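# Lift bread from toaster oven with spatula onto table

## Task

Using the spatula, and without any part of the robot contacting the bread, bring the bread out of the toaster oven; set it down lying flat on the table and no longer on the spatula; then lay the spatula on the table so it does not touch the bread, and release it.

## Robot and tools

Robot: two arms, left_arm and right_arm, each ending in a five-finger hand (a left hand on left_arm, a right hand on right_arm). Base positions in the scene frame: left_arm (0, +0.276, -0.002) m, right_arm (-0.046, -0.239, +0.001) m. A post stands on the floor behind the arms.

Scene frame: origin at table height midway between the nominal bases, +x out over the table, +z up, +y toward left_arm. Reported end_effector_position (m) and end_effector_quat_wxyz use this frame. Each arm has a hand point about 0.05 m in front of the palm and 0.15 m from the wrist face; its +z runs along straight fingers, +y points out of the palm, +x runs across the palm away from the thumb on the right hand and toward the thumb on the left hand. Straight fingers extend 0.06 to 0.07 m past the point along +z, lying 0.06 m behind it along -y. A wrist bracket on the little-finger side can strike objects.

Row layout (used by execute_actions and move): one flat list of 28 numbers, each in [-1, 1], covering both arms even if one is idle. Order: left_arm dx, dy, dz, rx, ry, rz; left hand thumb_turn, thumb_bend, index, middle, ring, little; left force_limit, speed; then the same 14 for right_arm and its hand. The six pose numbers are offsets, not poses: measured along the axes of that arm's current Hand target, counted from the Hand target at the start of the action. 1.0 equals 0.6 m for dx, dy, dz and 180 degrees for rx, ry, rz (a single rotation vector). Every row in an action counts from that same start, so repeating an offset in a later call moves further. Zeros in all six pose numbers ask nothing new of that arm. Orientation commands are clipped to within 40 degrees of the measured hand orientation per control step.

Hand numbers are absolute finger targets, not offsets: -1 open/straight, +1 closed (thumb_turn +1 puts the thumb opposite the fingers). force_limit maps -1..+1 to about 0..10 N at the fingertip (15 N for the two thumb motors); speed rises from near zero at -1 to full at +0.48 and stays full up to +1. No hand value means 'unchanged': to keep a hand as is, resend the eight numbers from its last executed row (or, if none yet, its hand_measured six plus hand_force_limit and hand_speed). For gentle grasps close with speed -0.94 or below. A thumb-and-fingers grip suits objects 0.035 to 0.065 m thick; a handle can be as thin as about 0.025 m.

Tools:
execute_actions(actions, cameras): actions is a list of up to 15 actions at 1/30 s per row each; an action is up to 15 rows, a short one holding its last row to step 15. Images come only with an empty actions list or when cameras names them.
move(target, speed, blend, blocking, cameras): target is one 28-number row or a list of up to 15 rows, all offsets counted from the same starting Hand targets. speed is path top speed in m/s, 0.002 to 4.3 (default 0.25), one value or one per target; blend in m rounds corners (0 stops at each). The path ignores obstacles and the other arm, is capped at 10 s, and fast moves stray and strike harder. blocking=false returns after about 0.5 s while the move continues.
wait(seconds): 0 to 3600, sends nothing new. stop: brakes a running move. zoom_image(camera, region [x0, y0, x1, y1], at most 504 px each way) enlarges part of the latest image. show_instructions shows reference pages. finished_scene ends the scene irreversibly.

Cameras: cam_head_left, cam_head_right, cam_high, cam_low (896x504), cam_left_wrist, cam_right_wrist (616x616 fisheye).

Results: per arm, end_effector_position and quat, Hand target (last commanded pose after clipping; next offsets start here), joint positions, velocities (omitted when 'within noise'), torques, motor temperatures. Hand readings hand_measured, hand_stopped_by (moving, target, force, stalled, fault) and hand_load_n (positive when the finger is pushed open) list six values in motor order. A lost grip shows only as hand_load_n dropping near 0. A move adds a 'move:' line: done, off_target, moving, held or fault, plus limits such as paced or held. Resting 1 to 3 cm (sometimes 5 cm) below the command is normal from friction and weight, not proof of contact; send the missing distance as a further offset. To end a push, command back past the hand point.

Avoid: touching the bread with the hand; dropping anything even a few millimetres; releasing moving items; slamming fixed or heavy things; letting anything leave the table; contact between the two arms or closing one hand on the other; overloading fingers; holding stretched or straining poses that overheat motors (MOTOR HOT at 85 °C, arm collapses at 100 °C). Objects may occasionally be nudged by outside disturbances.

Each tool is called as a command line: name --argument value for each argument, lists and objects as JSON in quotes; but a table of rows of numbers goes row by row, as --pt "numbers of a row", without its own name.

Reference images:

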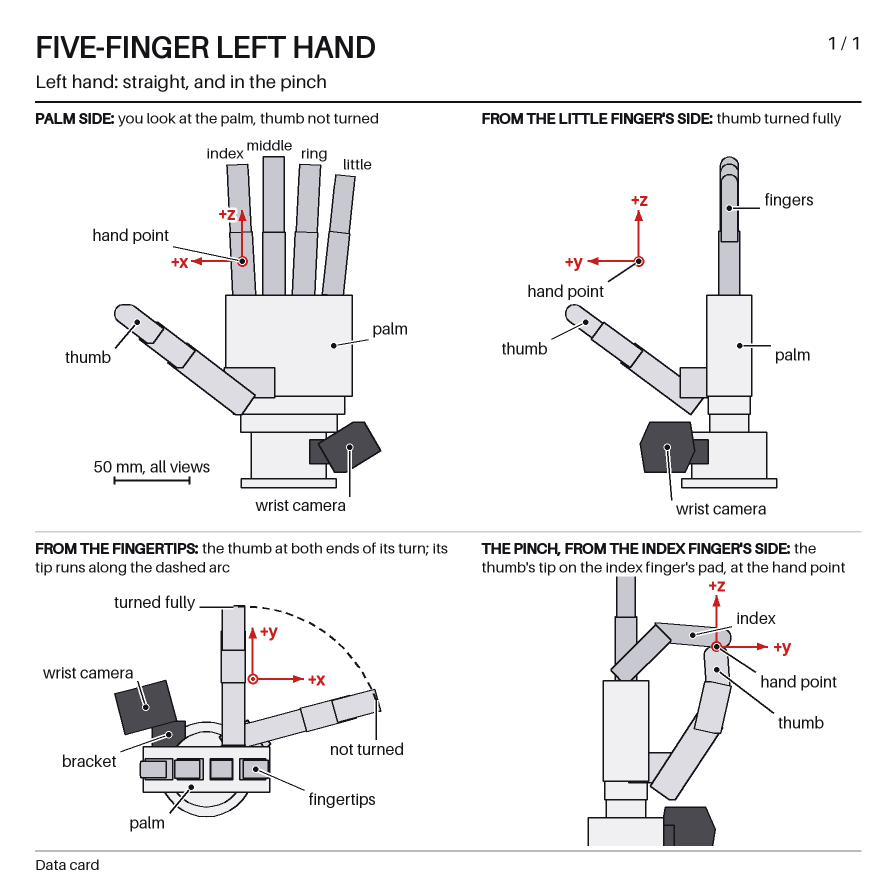

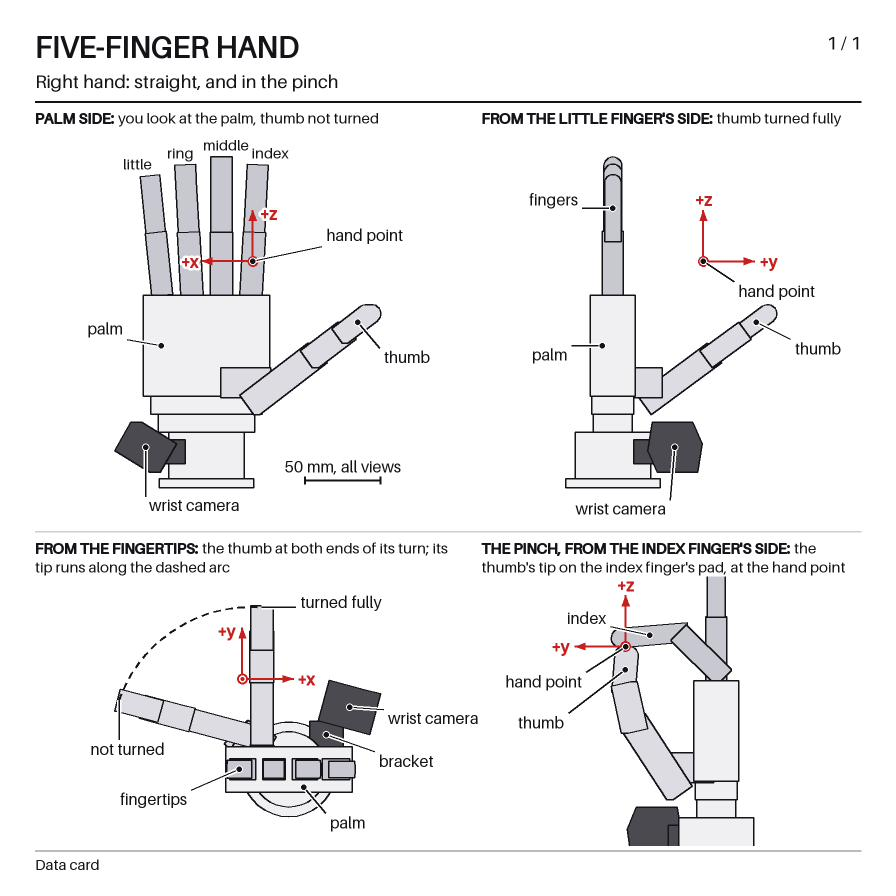

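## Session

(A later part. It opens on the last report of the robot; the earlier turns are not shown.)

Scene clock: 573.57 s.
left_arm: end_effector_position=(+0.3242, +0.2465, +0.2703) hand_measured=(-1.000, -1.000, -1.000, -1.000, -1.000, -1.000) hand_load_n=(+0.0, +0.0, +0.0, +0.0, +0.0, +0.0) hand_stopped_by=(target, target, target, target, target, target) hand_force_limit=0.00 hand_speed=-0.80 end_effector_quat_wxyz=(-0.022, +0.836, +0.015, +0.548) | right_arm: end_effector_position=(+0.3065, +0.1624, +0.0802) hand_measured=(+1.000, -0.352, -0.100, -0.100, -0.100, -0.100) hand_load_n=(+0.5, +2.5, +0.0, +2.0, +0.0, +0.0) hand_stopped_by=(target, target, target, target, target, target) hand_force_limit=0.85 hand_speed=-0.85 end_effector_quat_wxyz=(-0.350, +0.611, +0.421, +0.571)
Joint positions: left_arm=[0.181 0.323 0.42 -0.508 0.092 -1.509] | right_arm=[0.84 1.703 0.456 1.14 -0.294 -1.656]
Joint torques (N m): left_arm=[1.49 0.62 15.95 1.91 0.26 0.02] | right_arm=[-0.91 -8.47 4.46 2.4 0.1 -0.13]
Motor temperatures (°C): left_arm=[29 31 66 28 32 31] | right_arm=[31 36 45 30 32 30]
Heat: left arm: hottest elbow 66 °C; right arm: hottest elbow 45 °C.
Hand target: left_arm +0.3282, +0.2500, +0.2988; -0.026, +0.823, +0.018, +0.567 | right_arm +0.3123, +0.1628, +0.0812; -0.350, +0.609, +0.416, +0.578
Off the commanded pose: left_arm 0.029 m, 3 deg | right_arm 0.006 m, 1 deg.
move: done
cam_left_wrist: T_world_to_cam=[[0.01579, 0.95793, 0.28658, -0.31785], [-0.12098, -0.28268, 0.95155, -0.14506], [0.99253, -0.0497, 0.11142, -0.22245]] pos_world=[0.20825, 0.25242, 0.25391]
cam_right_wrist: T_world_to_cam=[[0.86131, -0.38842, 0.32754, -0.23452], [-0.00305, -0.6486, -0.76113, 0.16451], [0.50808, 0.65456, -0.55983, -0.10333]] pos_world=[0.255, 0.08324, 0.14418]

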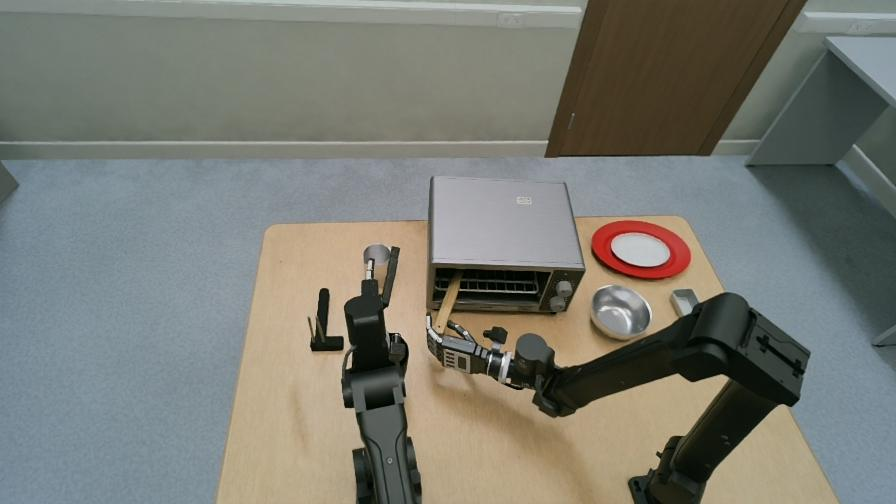

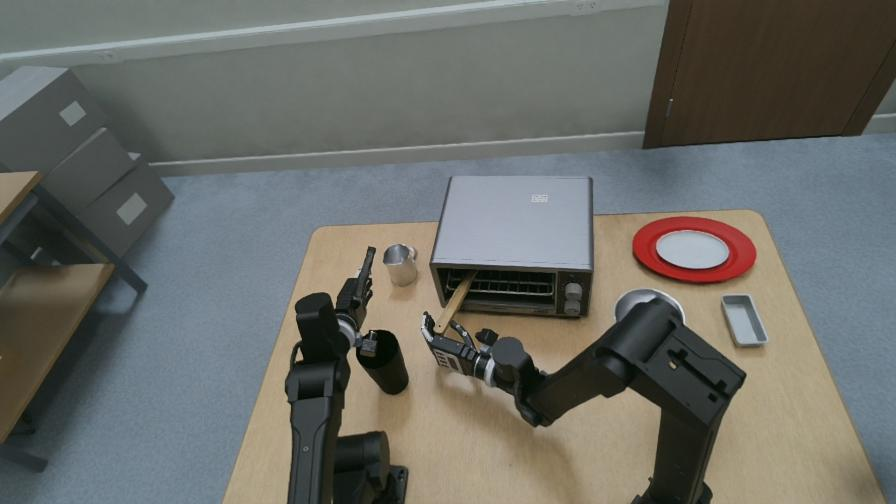

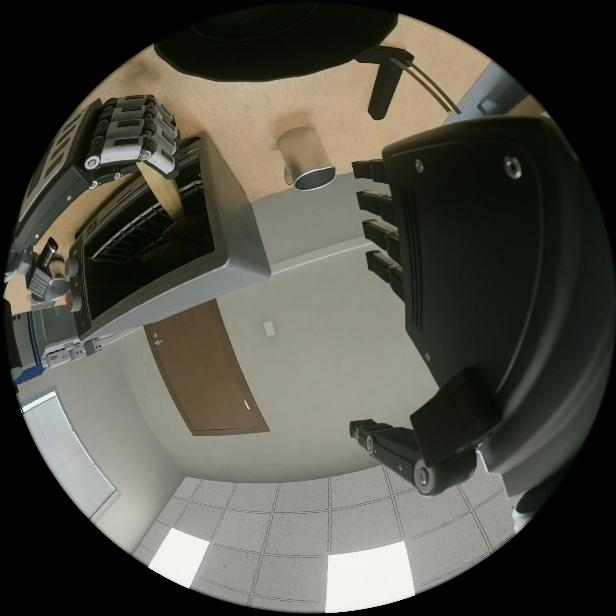

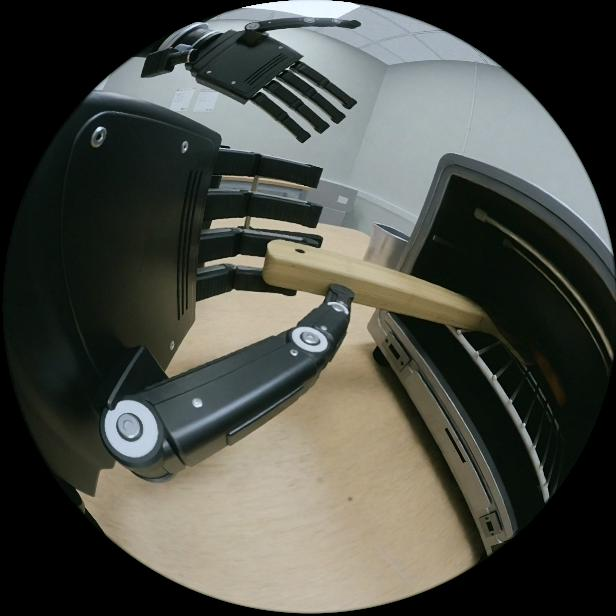

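move --target '[0,0,0,0,0,0,-1,-1,-1,-1,-1,-1,0,-0.8,0.006,0,0.0,0,0,0,1,-0.5,0.2,0.2,0.05,-0.1,0.85,-0.88]' --speed 0.03 --cameras '["cam_head_left","cam_head_right","cam_left_wrist","cam_right_wrist"]'

zoom_image --camera "cam_head_right" --region '[390, 260, 510, 380]'

zoom_image --camera "cam_right_wrist" --region '[200, 200, 400, 400]'

zoom_image --camera "cam_left_wrist" --region '[40, 90, 240, 290]'

Scene clock: 575.00 s.
left_arm: end_effector_position=(+0.3242, +0.2465, +0.2703) hand_measured=(-1.000, -1.000, -1.000, -1.000, -1.000, -1.000) hand_load_n=(+0.0, +0.0, +0.0, +0.0, +0.0, +0.0) hand_stopped_by=(target, target, target, target, target, target) hand_force_limit=0.00 hand_speed=-0.80 end_effector_quat_wxyz=(-0.022, +0.836, +0.015, +0.548) | right_arm: end_effector_position=(+0.3074, +0.1616, +0.0802) hand_measured=(+1.000, -0.502, +0.200, +0.108, +0.050, -0.100) hand_load_n=(+0.5, +2.5, +0.0, +6.5, +0.0, +0.0) hand_stopped_by=(target, target, target, force, target, target) hand_force_limit=0.85 hand_speed=-0.88 end_effector_quat_wxyz=(-0.349, +0.612, +0.420, +0.572)
Joint positions: left_arm=[0.181 0.323 0.42 -0.508 0.092 -1.509] | right_arm=[0.84 1.703 0.456 1.14 -0.29 -1.656]
Joint torques (N m): left_arm=[1.44 0.62 15.95 1.88 0.26 0.01] | right_arm=[-0.97 -9.35 4.64 1.77 -0.05 -0.12]
Motor temperatures (°C): left_arm=[29 31 66 28 32 31] | right_arm=[31 36 44 30 32 30]
Heat: left arm: hottest elbow 66 °C; right arm: hottest elbow 44 °C.
Hand target: left_arm +0.3282, +0.2500, +0.2988; -0.026, +0.823, +0.018, +0.567 | right_arm +0.3121, +0.1633, +0.0848; -0.350, +0.609, +0.417, +0.578
Off the commanded pose: left_arm 0.029 m, 3 deg | right_arm 0.007 m, 1 deg.
move: done
cam_left_wrist: T_world_to_cam=[[0.01579, 0.95793, 0.28658, -0.31785], [-0.12098, -0.28268, 0.95155, -0.14506], [0.99253, -0.0497, 0.11142, -0.22245]] pos_world=[0.20825, 0.25242, 0.25391]
cam_right_wrist: T_world_to_cam=[[0.85941, -0.39226, 0.32795, -0.23444], [-0.00575, -0.6488, -0.76094, 0.16494], [0.51126, 0.65207, -0.55984, -0.10381]] pos_world=[0.2555, 0.08274, 0.14428]

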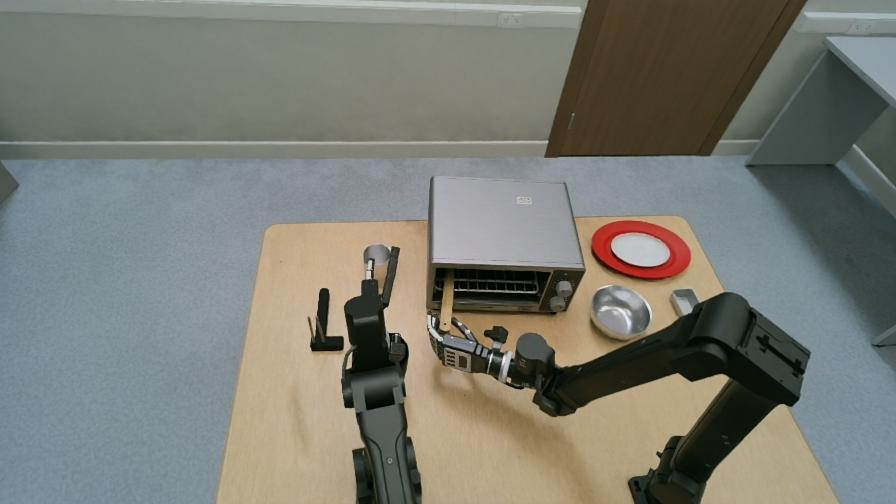

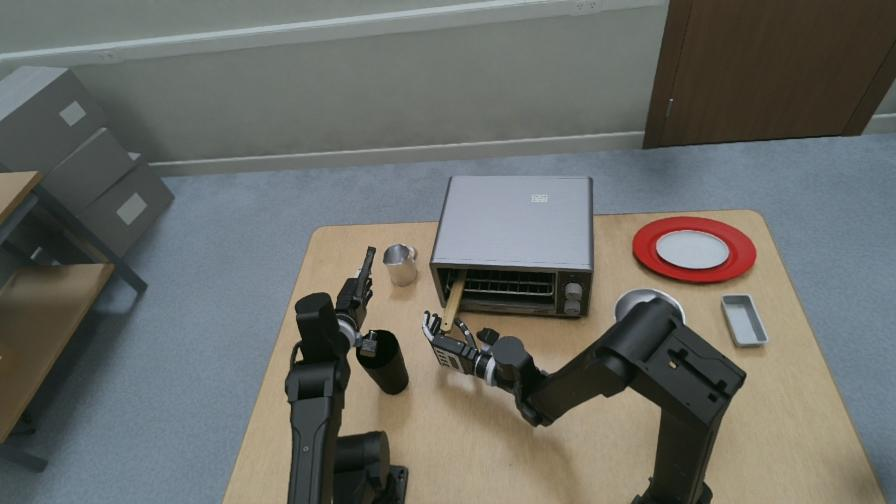

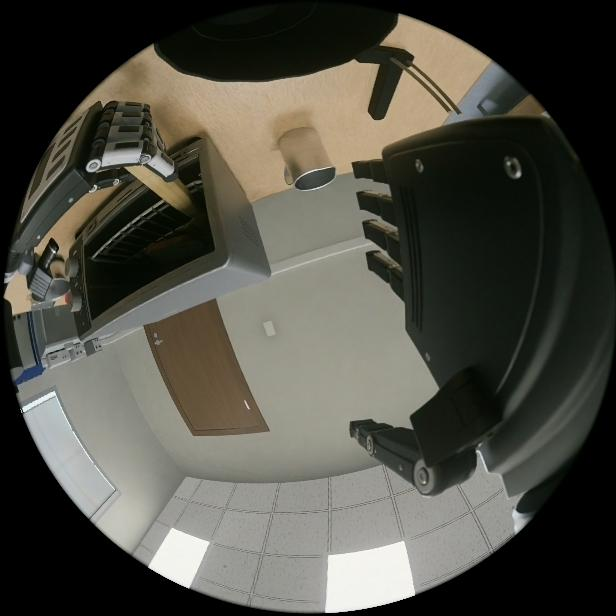

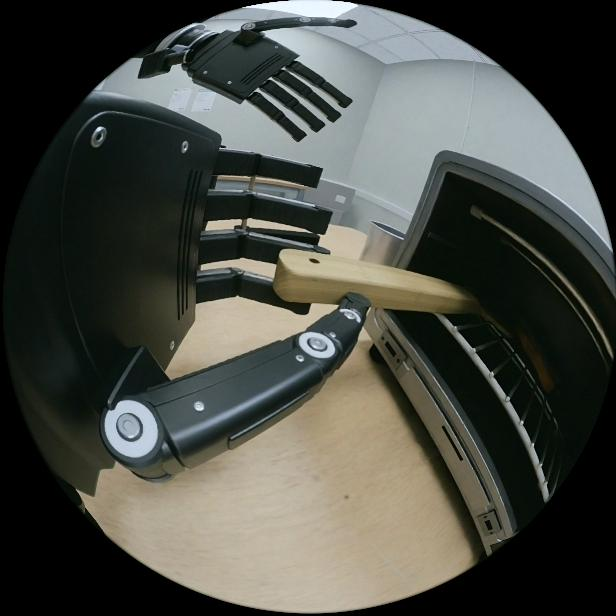

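Scaled by 4.200 from the camera's image (finer frame: 1280x720).

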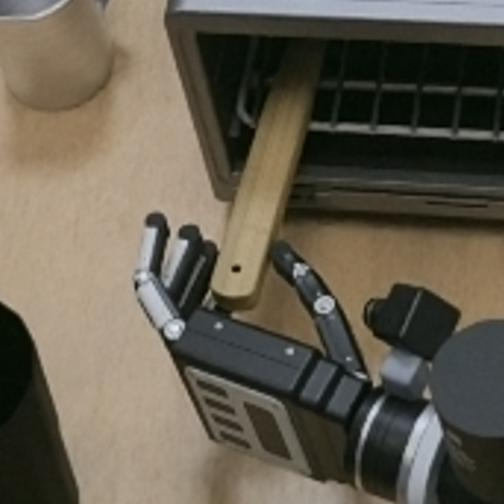

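Scaled by 2.520 from the camera's image (finer frame: 880x880).

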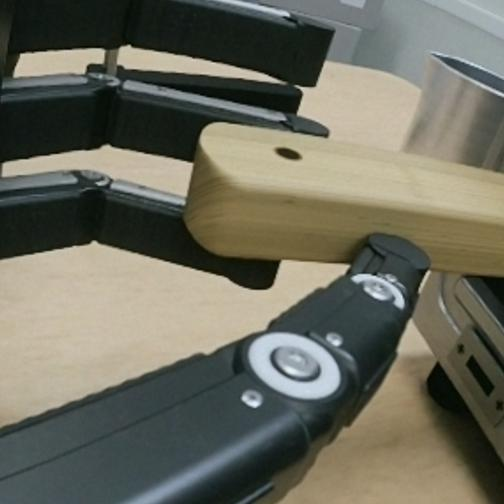

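Scaled by 2.520 from the camera's image (finer frame: 880x880).

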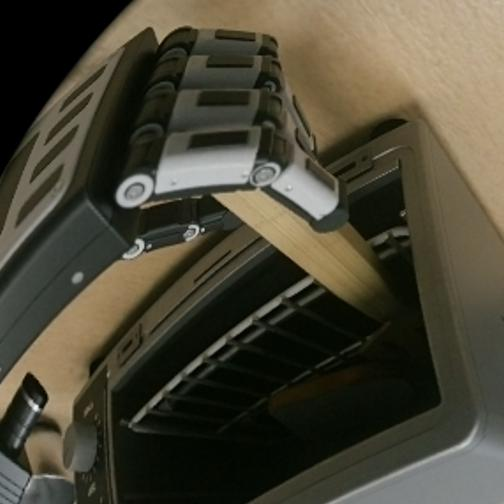

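zoom_image --camera "cam_left_wrist" --region '[120, 170, 220, 270]'

zoom_image --camera "cam_head_left" --region '[400, 240, 540, 380]'

Scaled by 5.040 from the camera's image (finer frame: 880x880).

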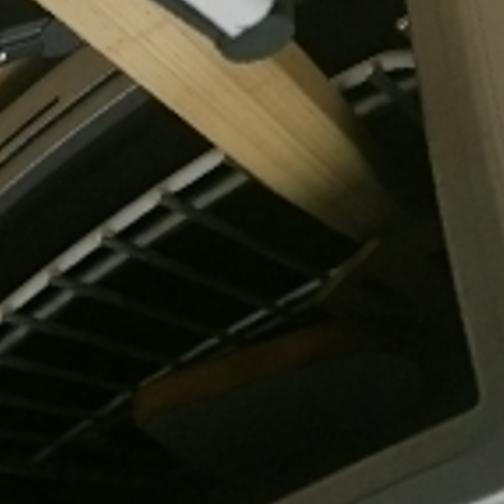

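Scaled by 3.600 from the camera's image (finer frame: 1280x720).

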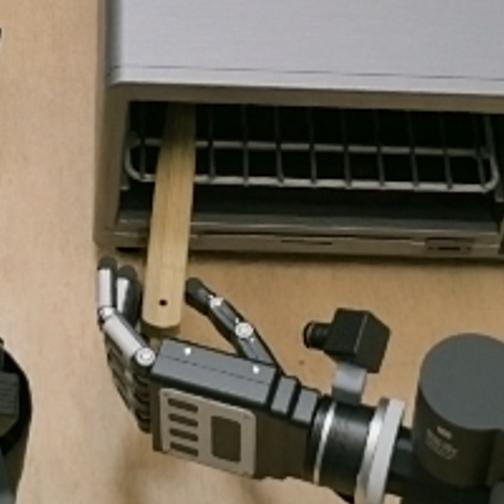

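move --pt "0 0 0 0 0 0 -1 -1 -1 -1 -1 -1 0 -0.8 0 0 0 0 0 0 1 -0.8 -0.3 -0.3 -0.3 -0.3 0.85 -0.7" --pt "0 0 0 0 0 0 -1 -1 -1 -1 -1 -1 0 -0.8 0.006 0.0274 -0.0075 0 0 0 1 -0.8 -0.3 -0.3 -0.3 -0.3 0.85 -0.7" --speed 0.04 --cameras '["cam_head_left","cam_head_right","cam_left_wrist","cam_right_wrist"]'

zoom_image --camera "cam_head_right" --region '[400, 250, 520, 370]'

zoom_image --camera "cam_right_wrist" --region '[200, 200, 400, 400]'

zoom_image --camera "cam_left_wrist" --region '[40, 90, 240, 290]'

Scene clock: 580.03 s.
left_arm: end_effector_position=(+0.3242, +0.2465, +0.2703) hand_measured=(-1.000, -1.000, -1.000, -1.000, -1.000, -1.000) hand_load_n=(+0.0, +0.0, -0.5, +0.0, +0.0, +0.0) hand_stopped_by=(target, target, target, target, target, target) hand_force_limit=0.00 hand_speed=-0.80 end_effector_quat_wxyz=(-0.022, +0.836, +0.015, +0.548) | right_arm: end_effector_position=(+0.3179, +0.1518, +0.0794) hand_measured=(+1.000, -0.800, -0.300, -0.300, -0.300, -0.300) hand_load_n=(+0.5, +0.0, +0.0, +0.0, +0.0, +0.0) hand_stopped_by=(target, target, target, target, target, target) hand_force_limit=0.85 hand_speed=-0.70 end_effector_quat_wxyz=(-0.351, +0.613, +0.419, +0.570)
Joint positions: left_arm=[0.181 0.323 0.42 -0.508 0.092 -1.509] | right_arm=[0.794 1.703 0.456 1.136 -0.339 -1.656]
Joint torques (N m): left_arm=[1.61 0.67 15.98 1.91 0.26 0.01] | right_arm=[-0.79 -10.99 4.86 0.83 -0.02 -0.16]
Motor temperatures (°C): left_arm=[29 31 67 28 32 31] | right_arm=[31 37 44 30 32 30]
Heat: left arm: hottest elbow 67 °C; right arm: hottest elbow 44 °C.
Hand target: left_arm +0.3282, +0.2500, +0.2988; -0.026, +0.823, +0.018, +0.567 | right_arm +0.3252, +0.1528, +0.0897; -0.350, +0.609, +0.416, +0.578
Off the commanded pose: left_arm 0.029 m, 3 deg | right_arm 0.013 m, 1 deg.
move: off_target (right_arm)
cam_left_wrist: T_world_to_cam=[[0.01579, 0.95793, 0.28658, -0.31785], [-0.12098, -0.28268, 0.95155, -0.14506], [0.99253, -0.0497, 0.11142, -0.22245]] pos_world=[0.20825, 0.25242, 0.25391]
cam_right_wrist: T_world_to_cam=[[0.86261, -0.38999, 0.3222, -0.24798], [-0.00833, -0.64777, -0.76179, 0.15865], [0.5058, 0.65445, -0.56202, -0.10174]] pos_world=[0.26669, 0.07264, 0.14358]

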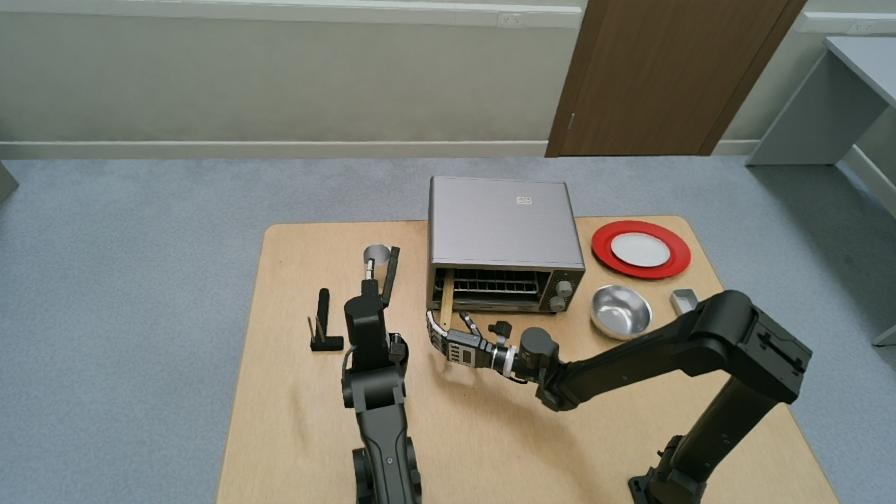

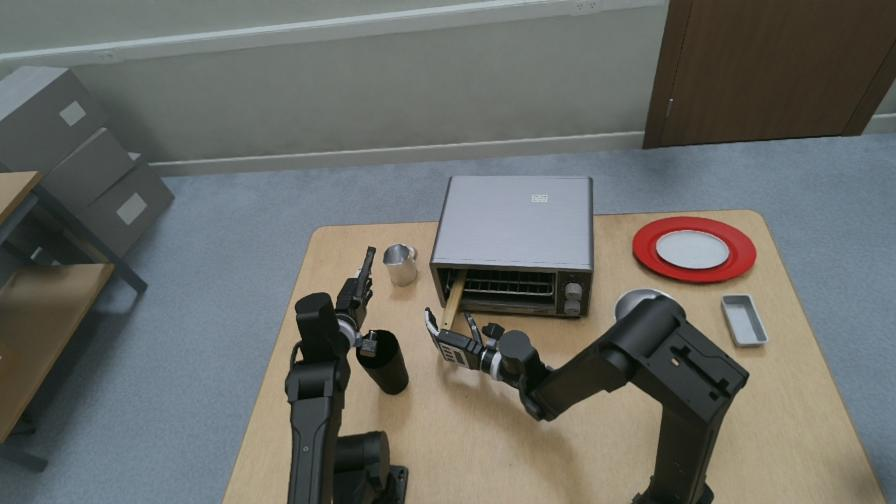

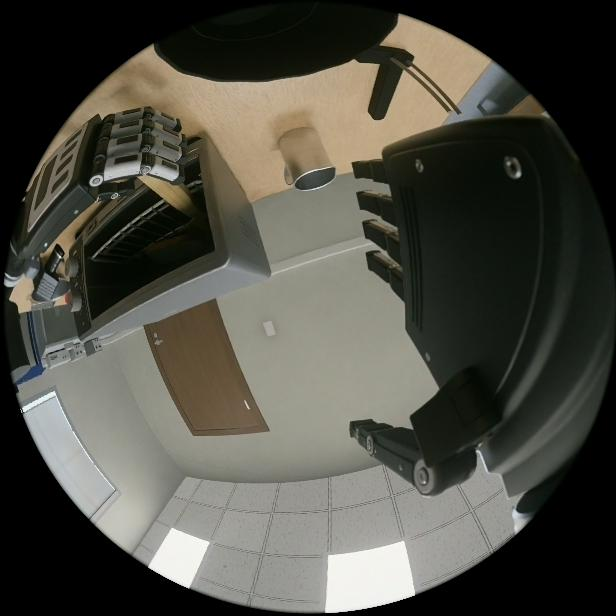

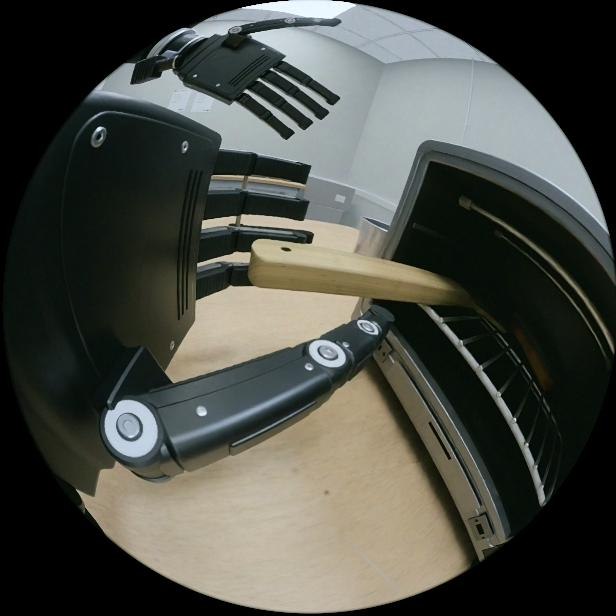

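Scaled by 4.200 from the camera's image (finer frame: 1280x720).

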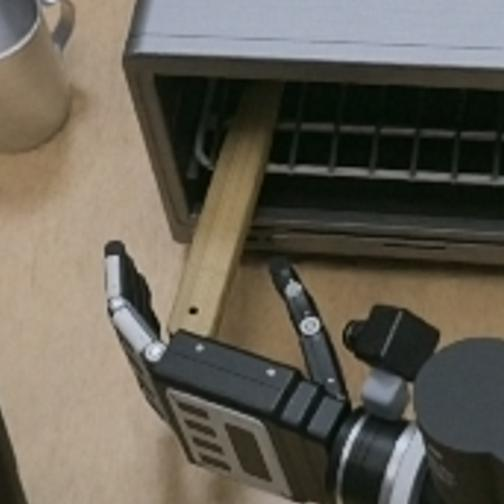

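Scaled by 2.520 from the camera's image (finer frame: 880x880).

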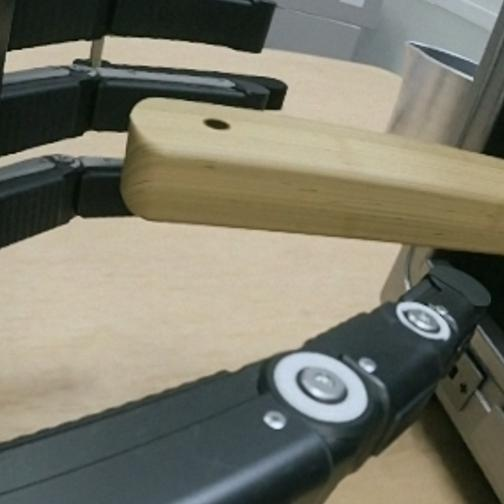

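Scaled by 2.520 from the camera's image (finer frame: 880x880).

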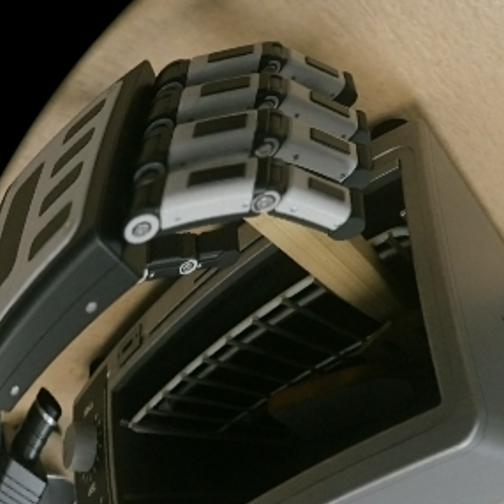

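move --pt "0 0 0 0 0 0 -1 -1 -1 -1 -1 -1 0 -0.8 0.012 0 0 0 0 0 1 -0.8 -0.3 -0.3 -0.3 -0.3 0.85 -0.7" --pt "0 0 0 0 0 0 -1 -1 -1 -1 -1 -1 0 -0.8 0.012 0 0 0 0 0 1 -0.3 -0.1 -0.1 -0.1 -0.1 0.85 -0.85" --speed 0.04 --cameras '["cam_head_left","cam_head_right","cam_left_wrist","cam_right_wrist"]'

zoom_image --camera "cam_head_right" --region '[400, 250, 520, 370]'

zoom_image --camera "cam_right_wrist" --region '[200, 200, 400, 400]'

Scene clock: 583.60 s.
left_arm: end_effector_position=(+0.3242, +0.2465, +0.2703) hand_measured=(-1.000, -1.000, -1.000, -1.000, -1.000, -1.000) hand_load_n=(+0.0, +0.0, +0.0, +0.0, +0.0, +0.0) hand_stopped_by=(target, target, target, target, target, target) hand_force_limit=0.00 hand_speed=-0.80 end_effector_quat_wxyz=(-0.022, +0.836, +0.015, +0.548) | right_arm: end_effector_position=(+0.3177, +0.1516, +0.0865) hand_measured=(+1.000, -0.300, -0.100, -0.100, -0.100, -0.100) hand_load_n=(+0.5, +0.0, +0.0, +0.0, +0.0, +0.0) hand_stopped_by=(target, target, target, target, target, target) hand_force_limit=0.85 hand_speed=-0.85 end_effector_quat_wxyz=(-0.351, +0.613, +0.419, +0.570)
Joint positions: left_arm=[0.181 0.323 0.42 -0.508 0.092 -1.509] | right_arm=[0.794 1.672 0.456 1.106 -0.339 -1.656]
Joint torques (N m): left_arm=[1.67 0.79 15.98 1.87 0.26 0.01] | right_arm=[-0.91 -10.93 5.15 0.94 0.05 -0.17]
Motor temperatures (°C): left_arm=[29 31 67 28 32 31] | right_arm=[31 37 44 30 32 30]
Heat: left arm: hottest elbow 67 °C; right arm: hottest elbow 44 °C.
Hand target: left_arm +0.3282, +0.2500, +0.2988; -0.026, +0.823, +0.018, +0.567 | right_arm +0.3251, +0.1536, +0.0969; -0.350, +0.609, +0.416, +0.578
Off the commanded pose: left_arm 0.029 m, 3 deg | right_arm 0.013 m, 1 deg.
move: off_target (right_arm); target 2's new numbers were sent with right_arm's hand 0.013 m and 1 deg from that target
cam_left_wrist: T_world_to_cam=[[0.01579, 0.95793, 0.28658, -0.31785], [-0.12098, -0.28268, 0.95155, -0.14506], [0.99253, -0.0497, 0.11142, -0.22245]] pos_world=[0.20825, 0.25242, 0.25391]
cam_right_wrist: T_world_to_cam=[[0.86271, -0.38989, 0.32207, -0.25022], [-0.00853, -0.64799, -0.7616, 0.16405], [0.50563, 0.65429, -0.56235, -0.09736]] pos_world=[0.26649, 0.07244, 0.15078]

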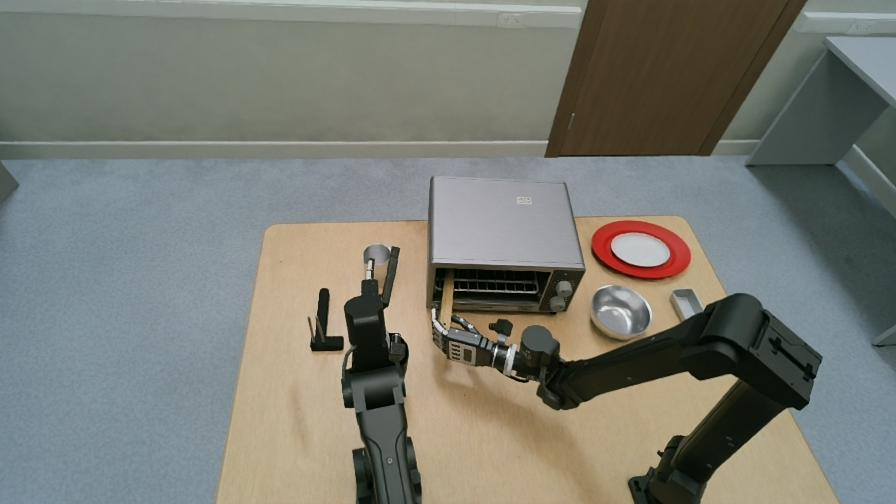

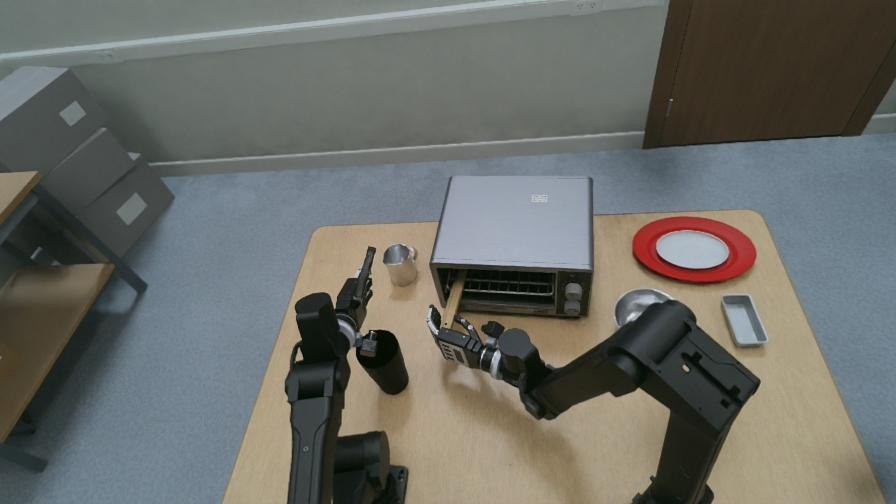

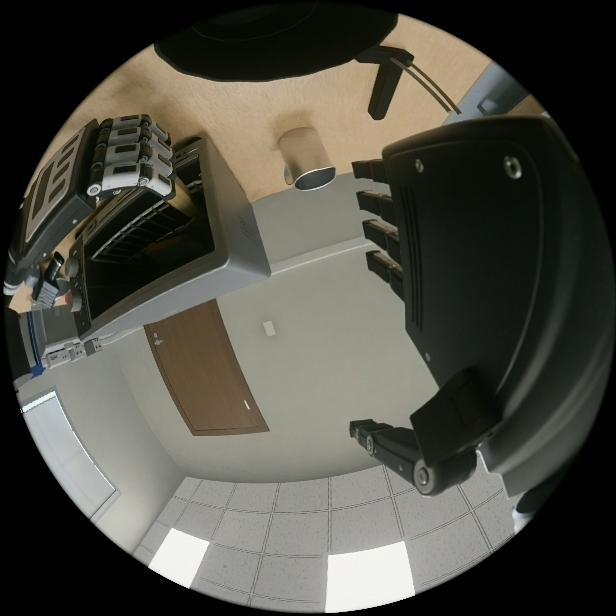

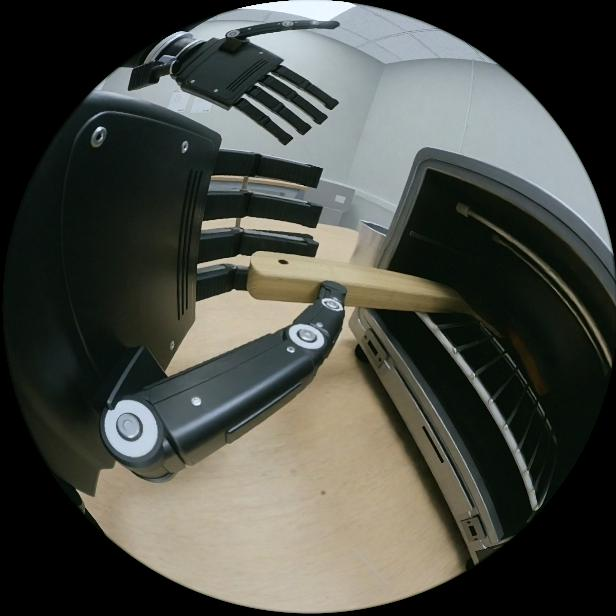

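Scaled by 4.200 from the camera's image (finer frame: 1280x720).

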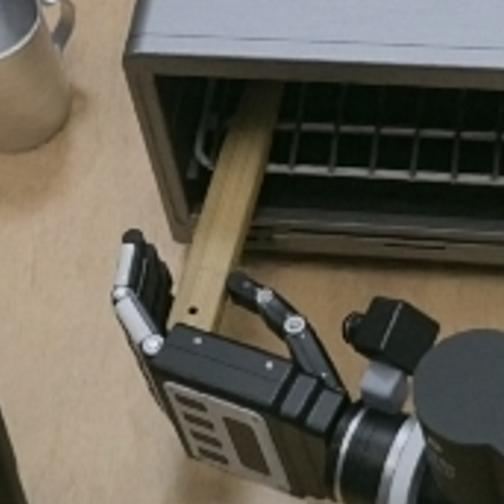

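Scaled by 2.520 from the camera's image (finer frame: 880x880).

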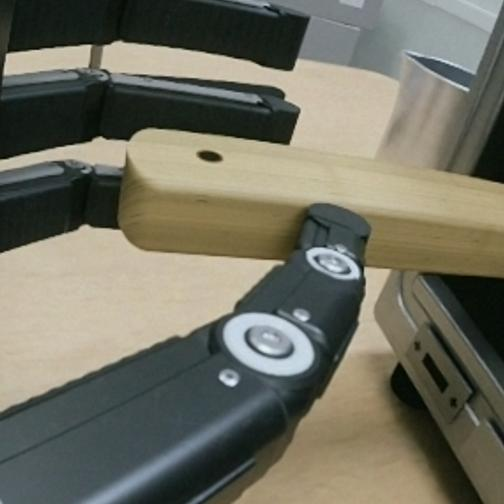

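move --pt "0 0 0 0 0 0 -1 -1 -1 -1 -1 -1 0 -0.8 0 0 0 0 0 0 1 -0.3 0.2 0.2 0.0 0.0 0.5 -0.9" --pt "0 0 0 0 0 0 -1 -1 -1 -1 -1 -1 0 -0.8 0 0 0 0 0 0 1 -0.12 0.2 0.2 0.0 0.0 0.5 -0.9" --speed 0.04 --cameras '["cam_head_left","cam_head_right","cam_left_wrist","cam_right_wrist"]'

zoom_image --camera "cam_head_right" --region '[400, 250, 520, 370]'

zoom_image --camera "cam_right_wrist" --region '[200, 200, 400, 400]'

zoom_image --camera "cam_left_wrist" --region '[40, 90, 240, 290]'

Scene clock: 585.13 s.
left_arm: end_effector_position=(+0.3242, +0.2465, +0.2703) hand_measured=(-1.000, -1.000, -1.000, -1.000, -1.000, -1.000) hand_load_n=(-0.5, +0.0, +0.0, +0.0, +0.0, +0.0) hand_stopped_by=(target, target, target, target, target, target) hand_force_limit=0.00 hand_speed=-0.80 end_effector_quat_wxyz=(-0.022, +0.836, +0.015, +0.548) | right_arm: end_effector_position=(+0.3187, +0.1507, +0.0865) hand_measured=(+1.000, -0.258, +0.038, +0.028, +0.000, +0.000) hand_load_n=(-1.0, +11.0, +8.5, +8.0, +0.5, +0.0) hand_stopped_by=(target, force, force, force, target, target) hand_force_limit=0.50 hand_speed=-0.90 end_effector_quat_wxyz=(-0.349, +0.614, +0.418, +0.571)
Joint positions: left_arm=[0.181 0.323 0.42 -0.508 0.092 -1.509] | right_arm=[0.793 1.672 0.456 1.106 -0.336 -1.656]
Joint torques (N m): left_arm=[1.44 0.85 15.98 1.89 0.26 0] | right_arm=[-0.56 -10.52 5.15 0.87 -0.12 -0.2]
Motor temperatures (°C): left_arm=[29 31 67 28 32 31] | right_arm=[31 37 44 30 32 30]
Heat: left arm: hottest elbow 67 °C; right arm: hottest elbow 44 °C.
Hand target: left_arm +0.3282, +0.2500, +0.2988; -0.026, +0.823, +0.018, +0.567 | right_arm +0.3252, +0.1535, +0.0969; -0.350, +0.609, +0.416, +0.578
Off the commanded pose: left_arm 0.029 m, 3 deg | right_arm 0.013 m, 1 deg.
move: done; target 2's new numbers were sent with right_arm's hand 0.013 m and 1 deg from that target
cam_left_wrist: T_world_to_cam=[[0.01579, 0.95793, 0.28658, -0.31785], [-0.12098, -0.28268, 0.95155, -0.14506], [0.99253, -0.0497, 0.11142, -0.22245]] pos_world=[0.20825, 0.25242, 0.25391]
cam_right_wrist: T_world_to_cam=[[0.86065, -0.39404, 0.32253, -0.2502], [-0.0114, -0.64815, -0.76143, 0.16442], [0.50907, 0.65164, -0.56232, -0.098]] pos_world=[0.2671, 0.07184, 0.15078]

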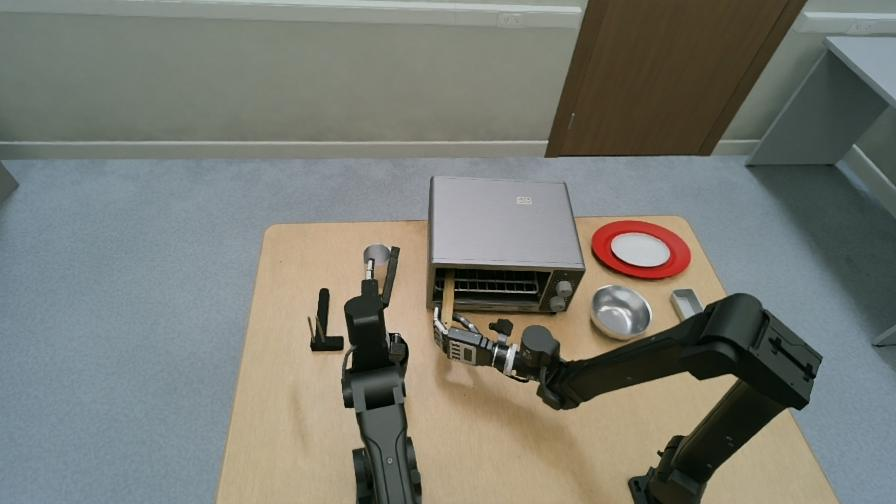

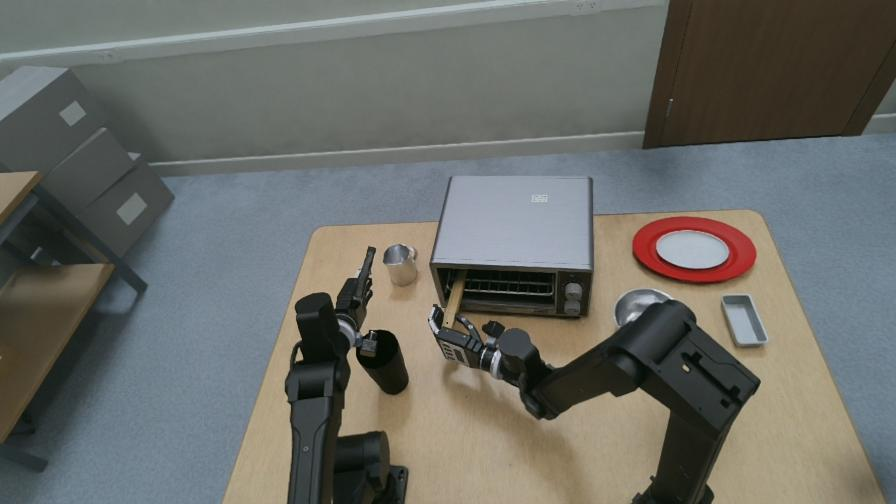

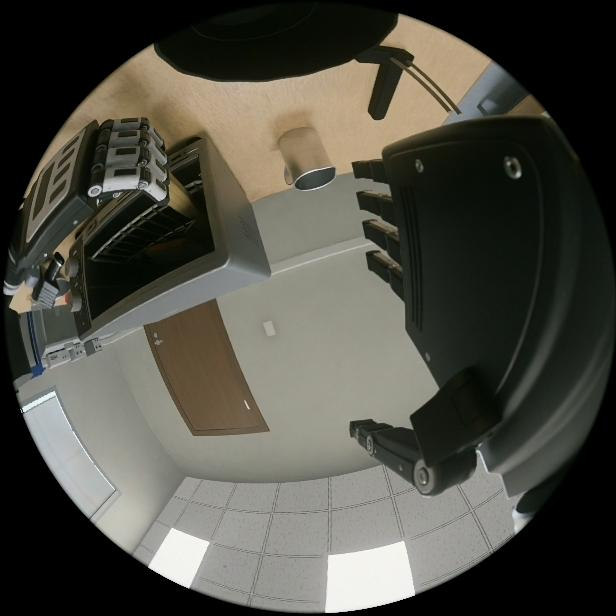

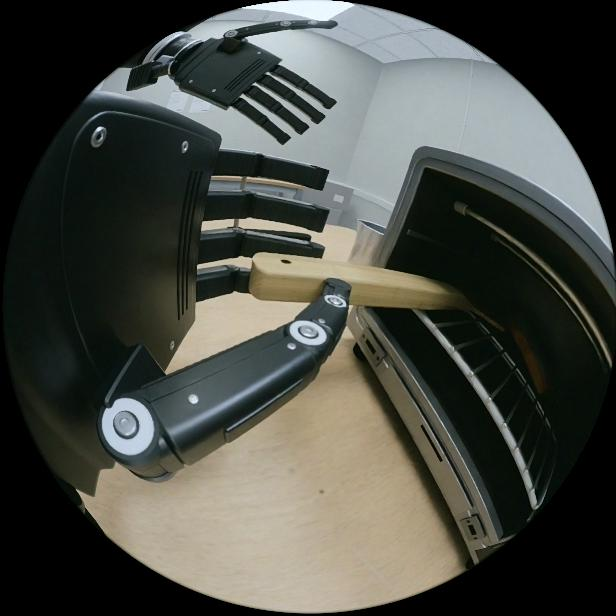

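Scaled by 4.200 from the camera's image (finer frame: 1280x720).

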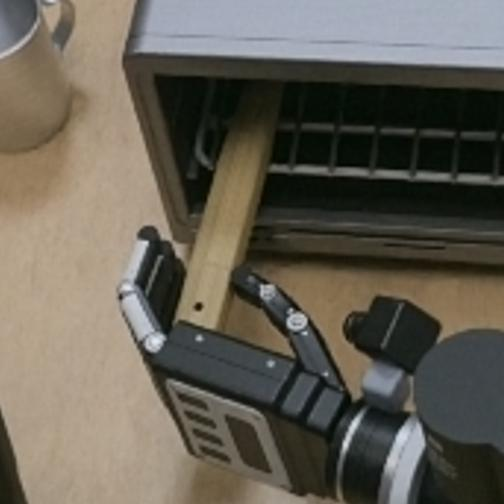

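Scaled by 2.520 from the camera's image (finer frame: 880x880).

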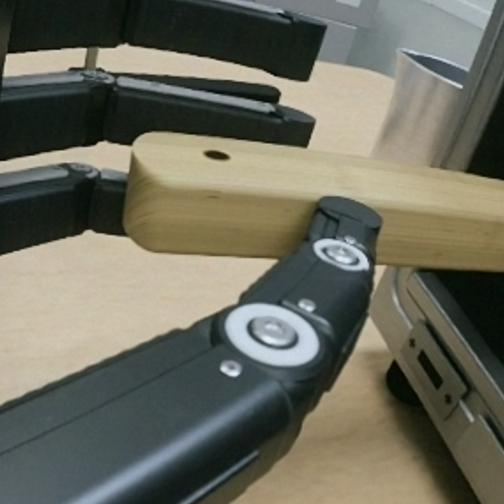

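Scaled by 2.520 from the camera's image (finer frame: 880x880).

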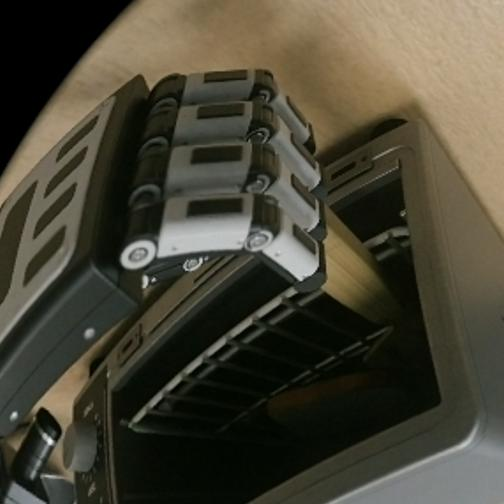

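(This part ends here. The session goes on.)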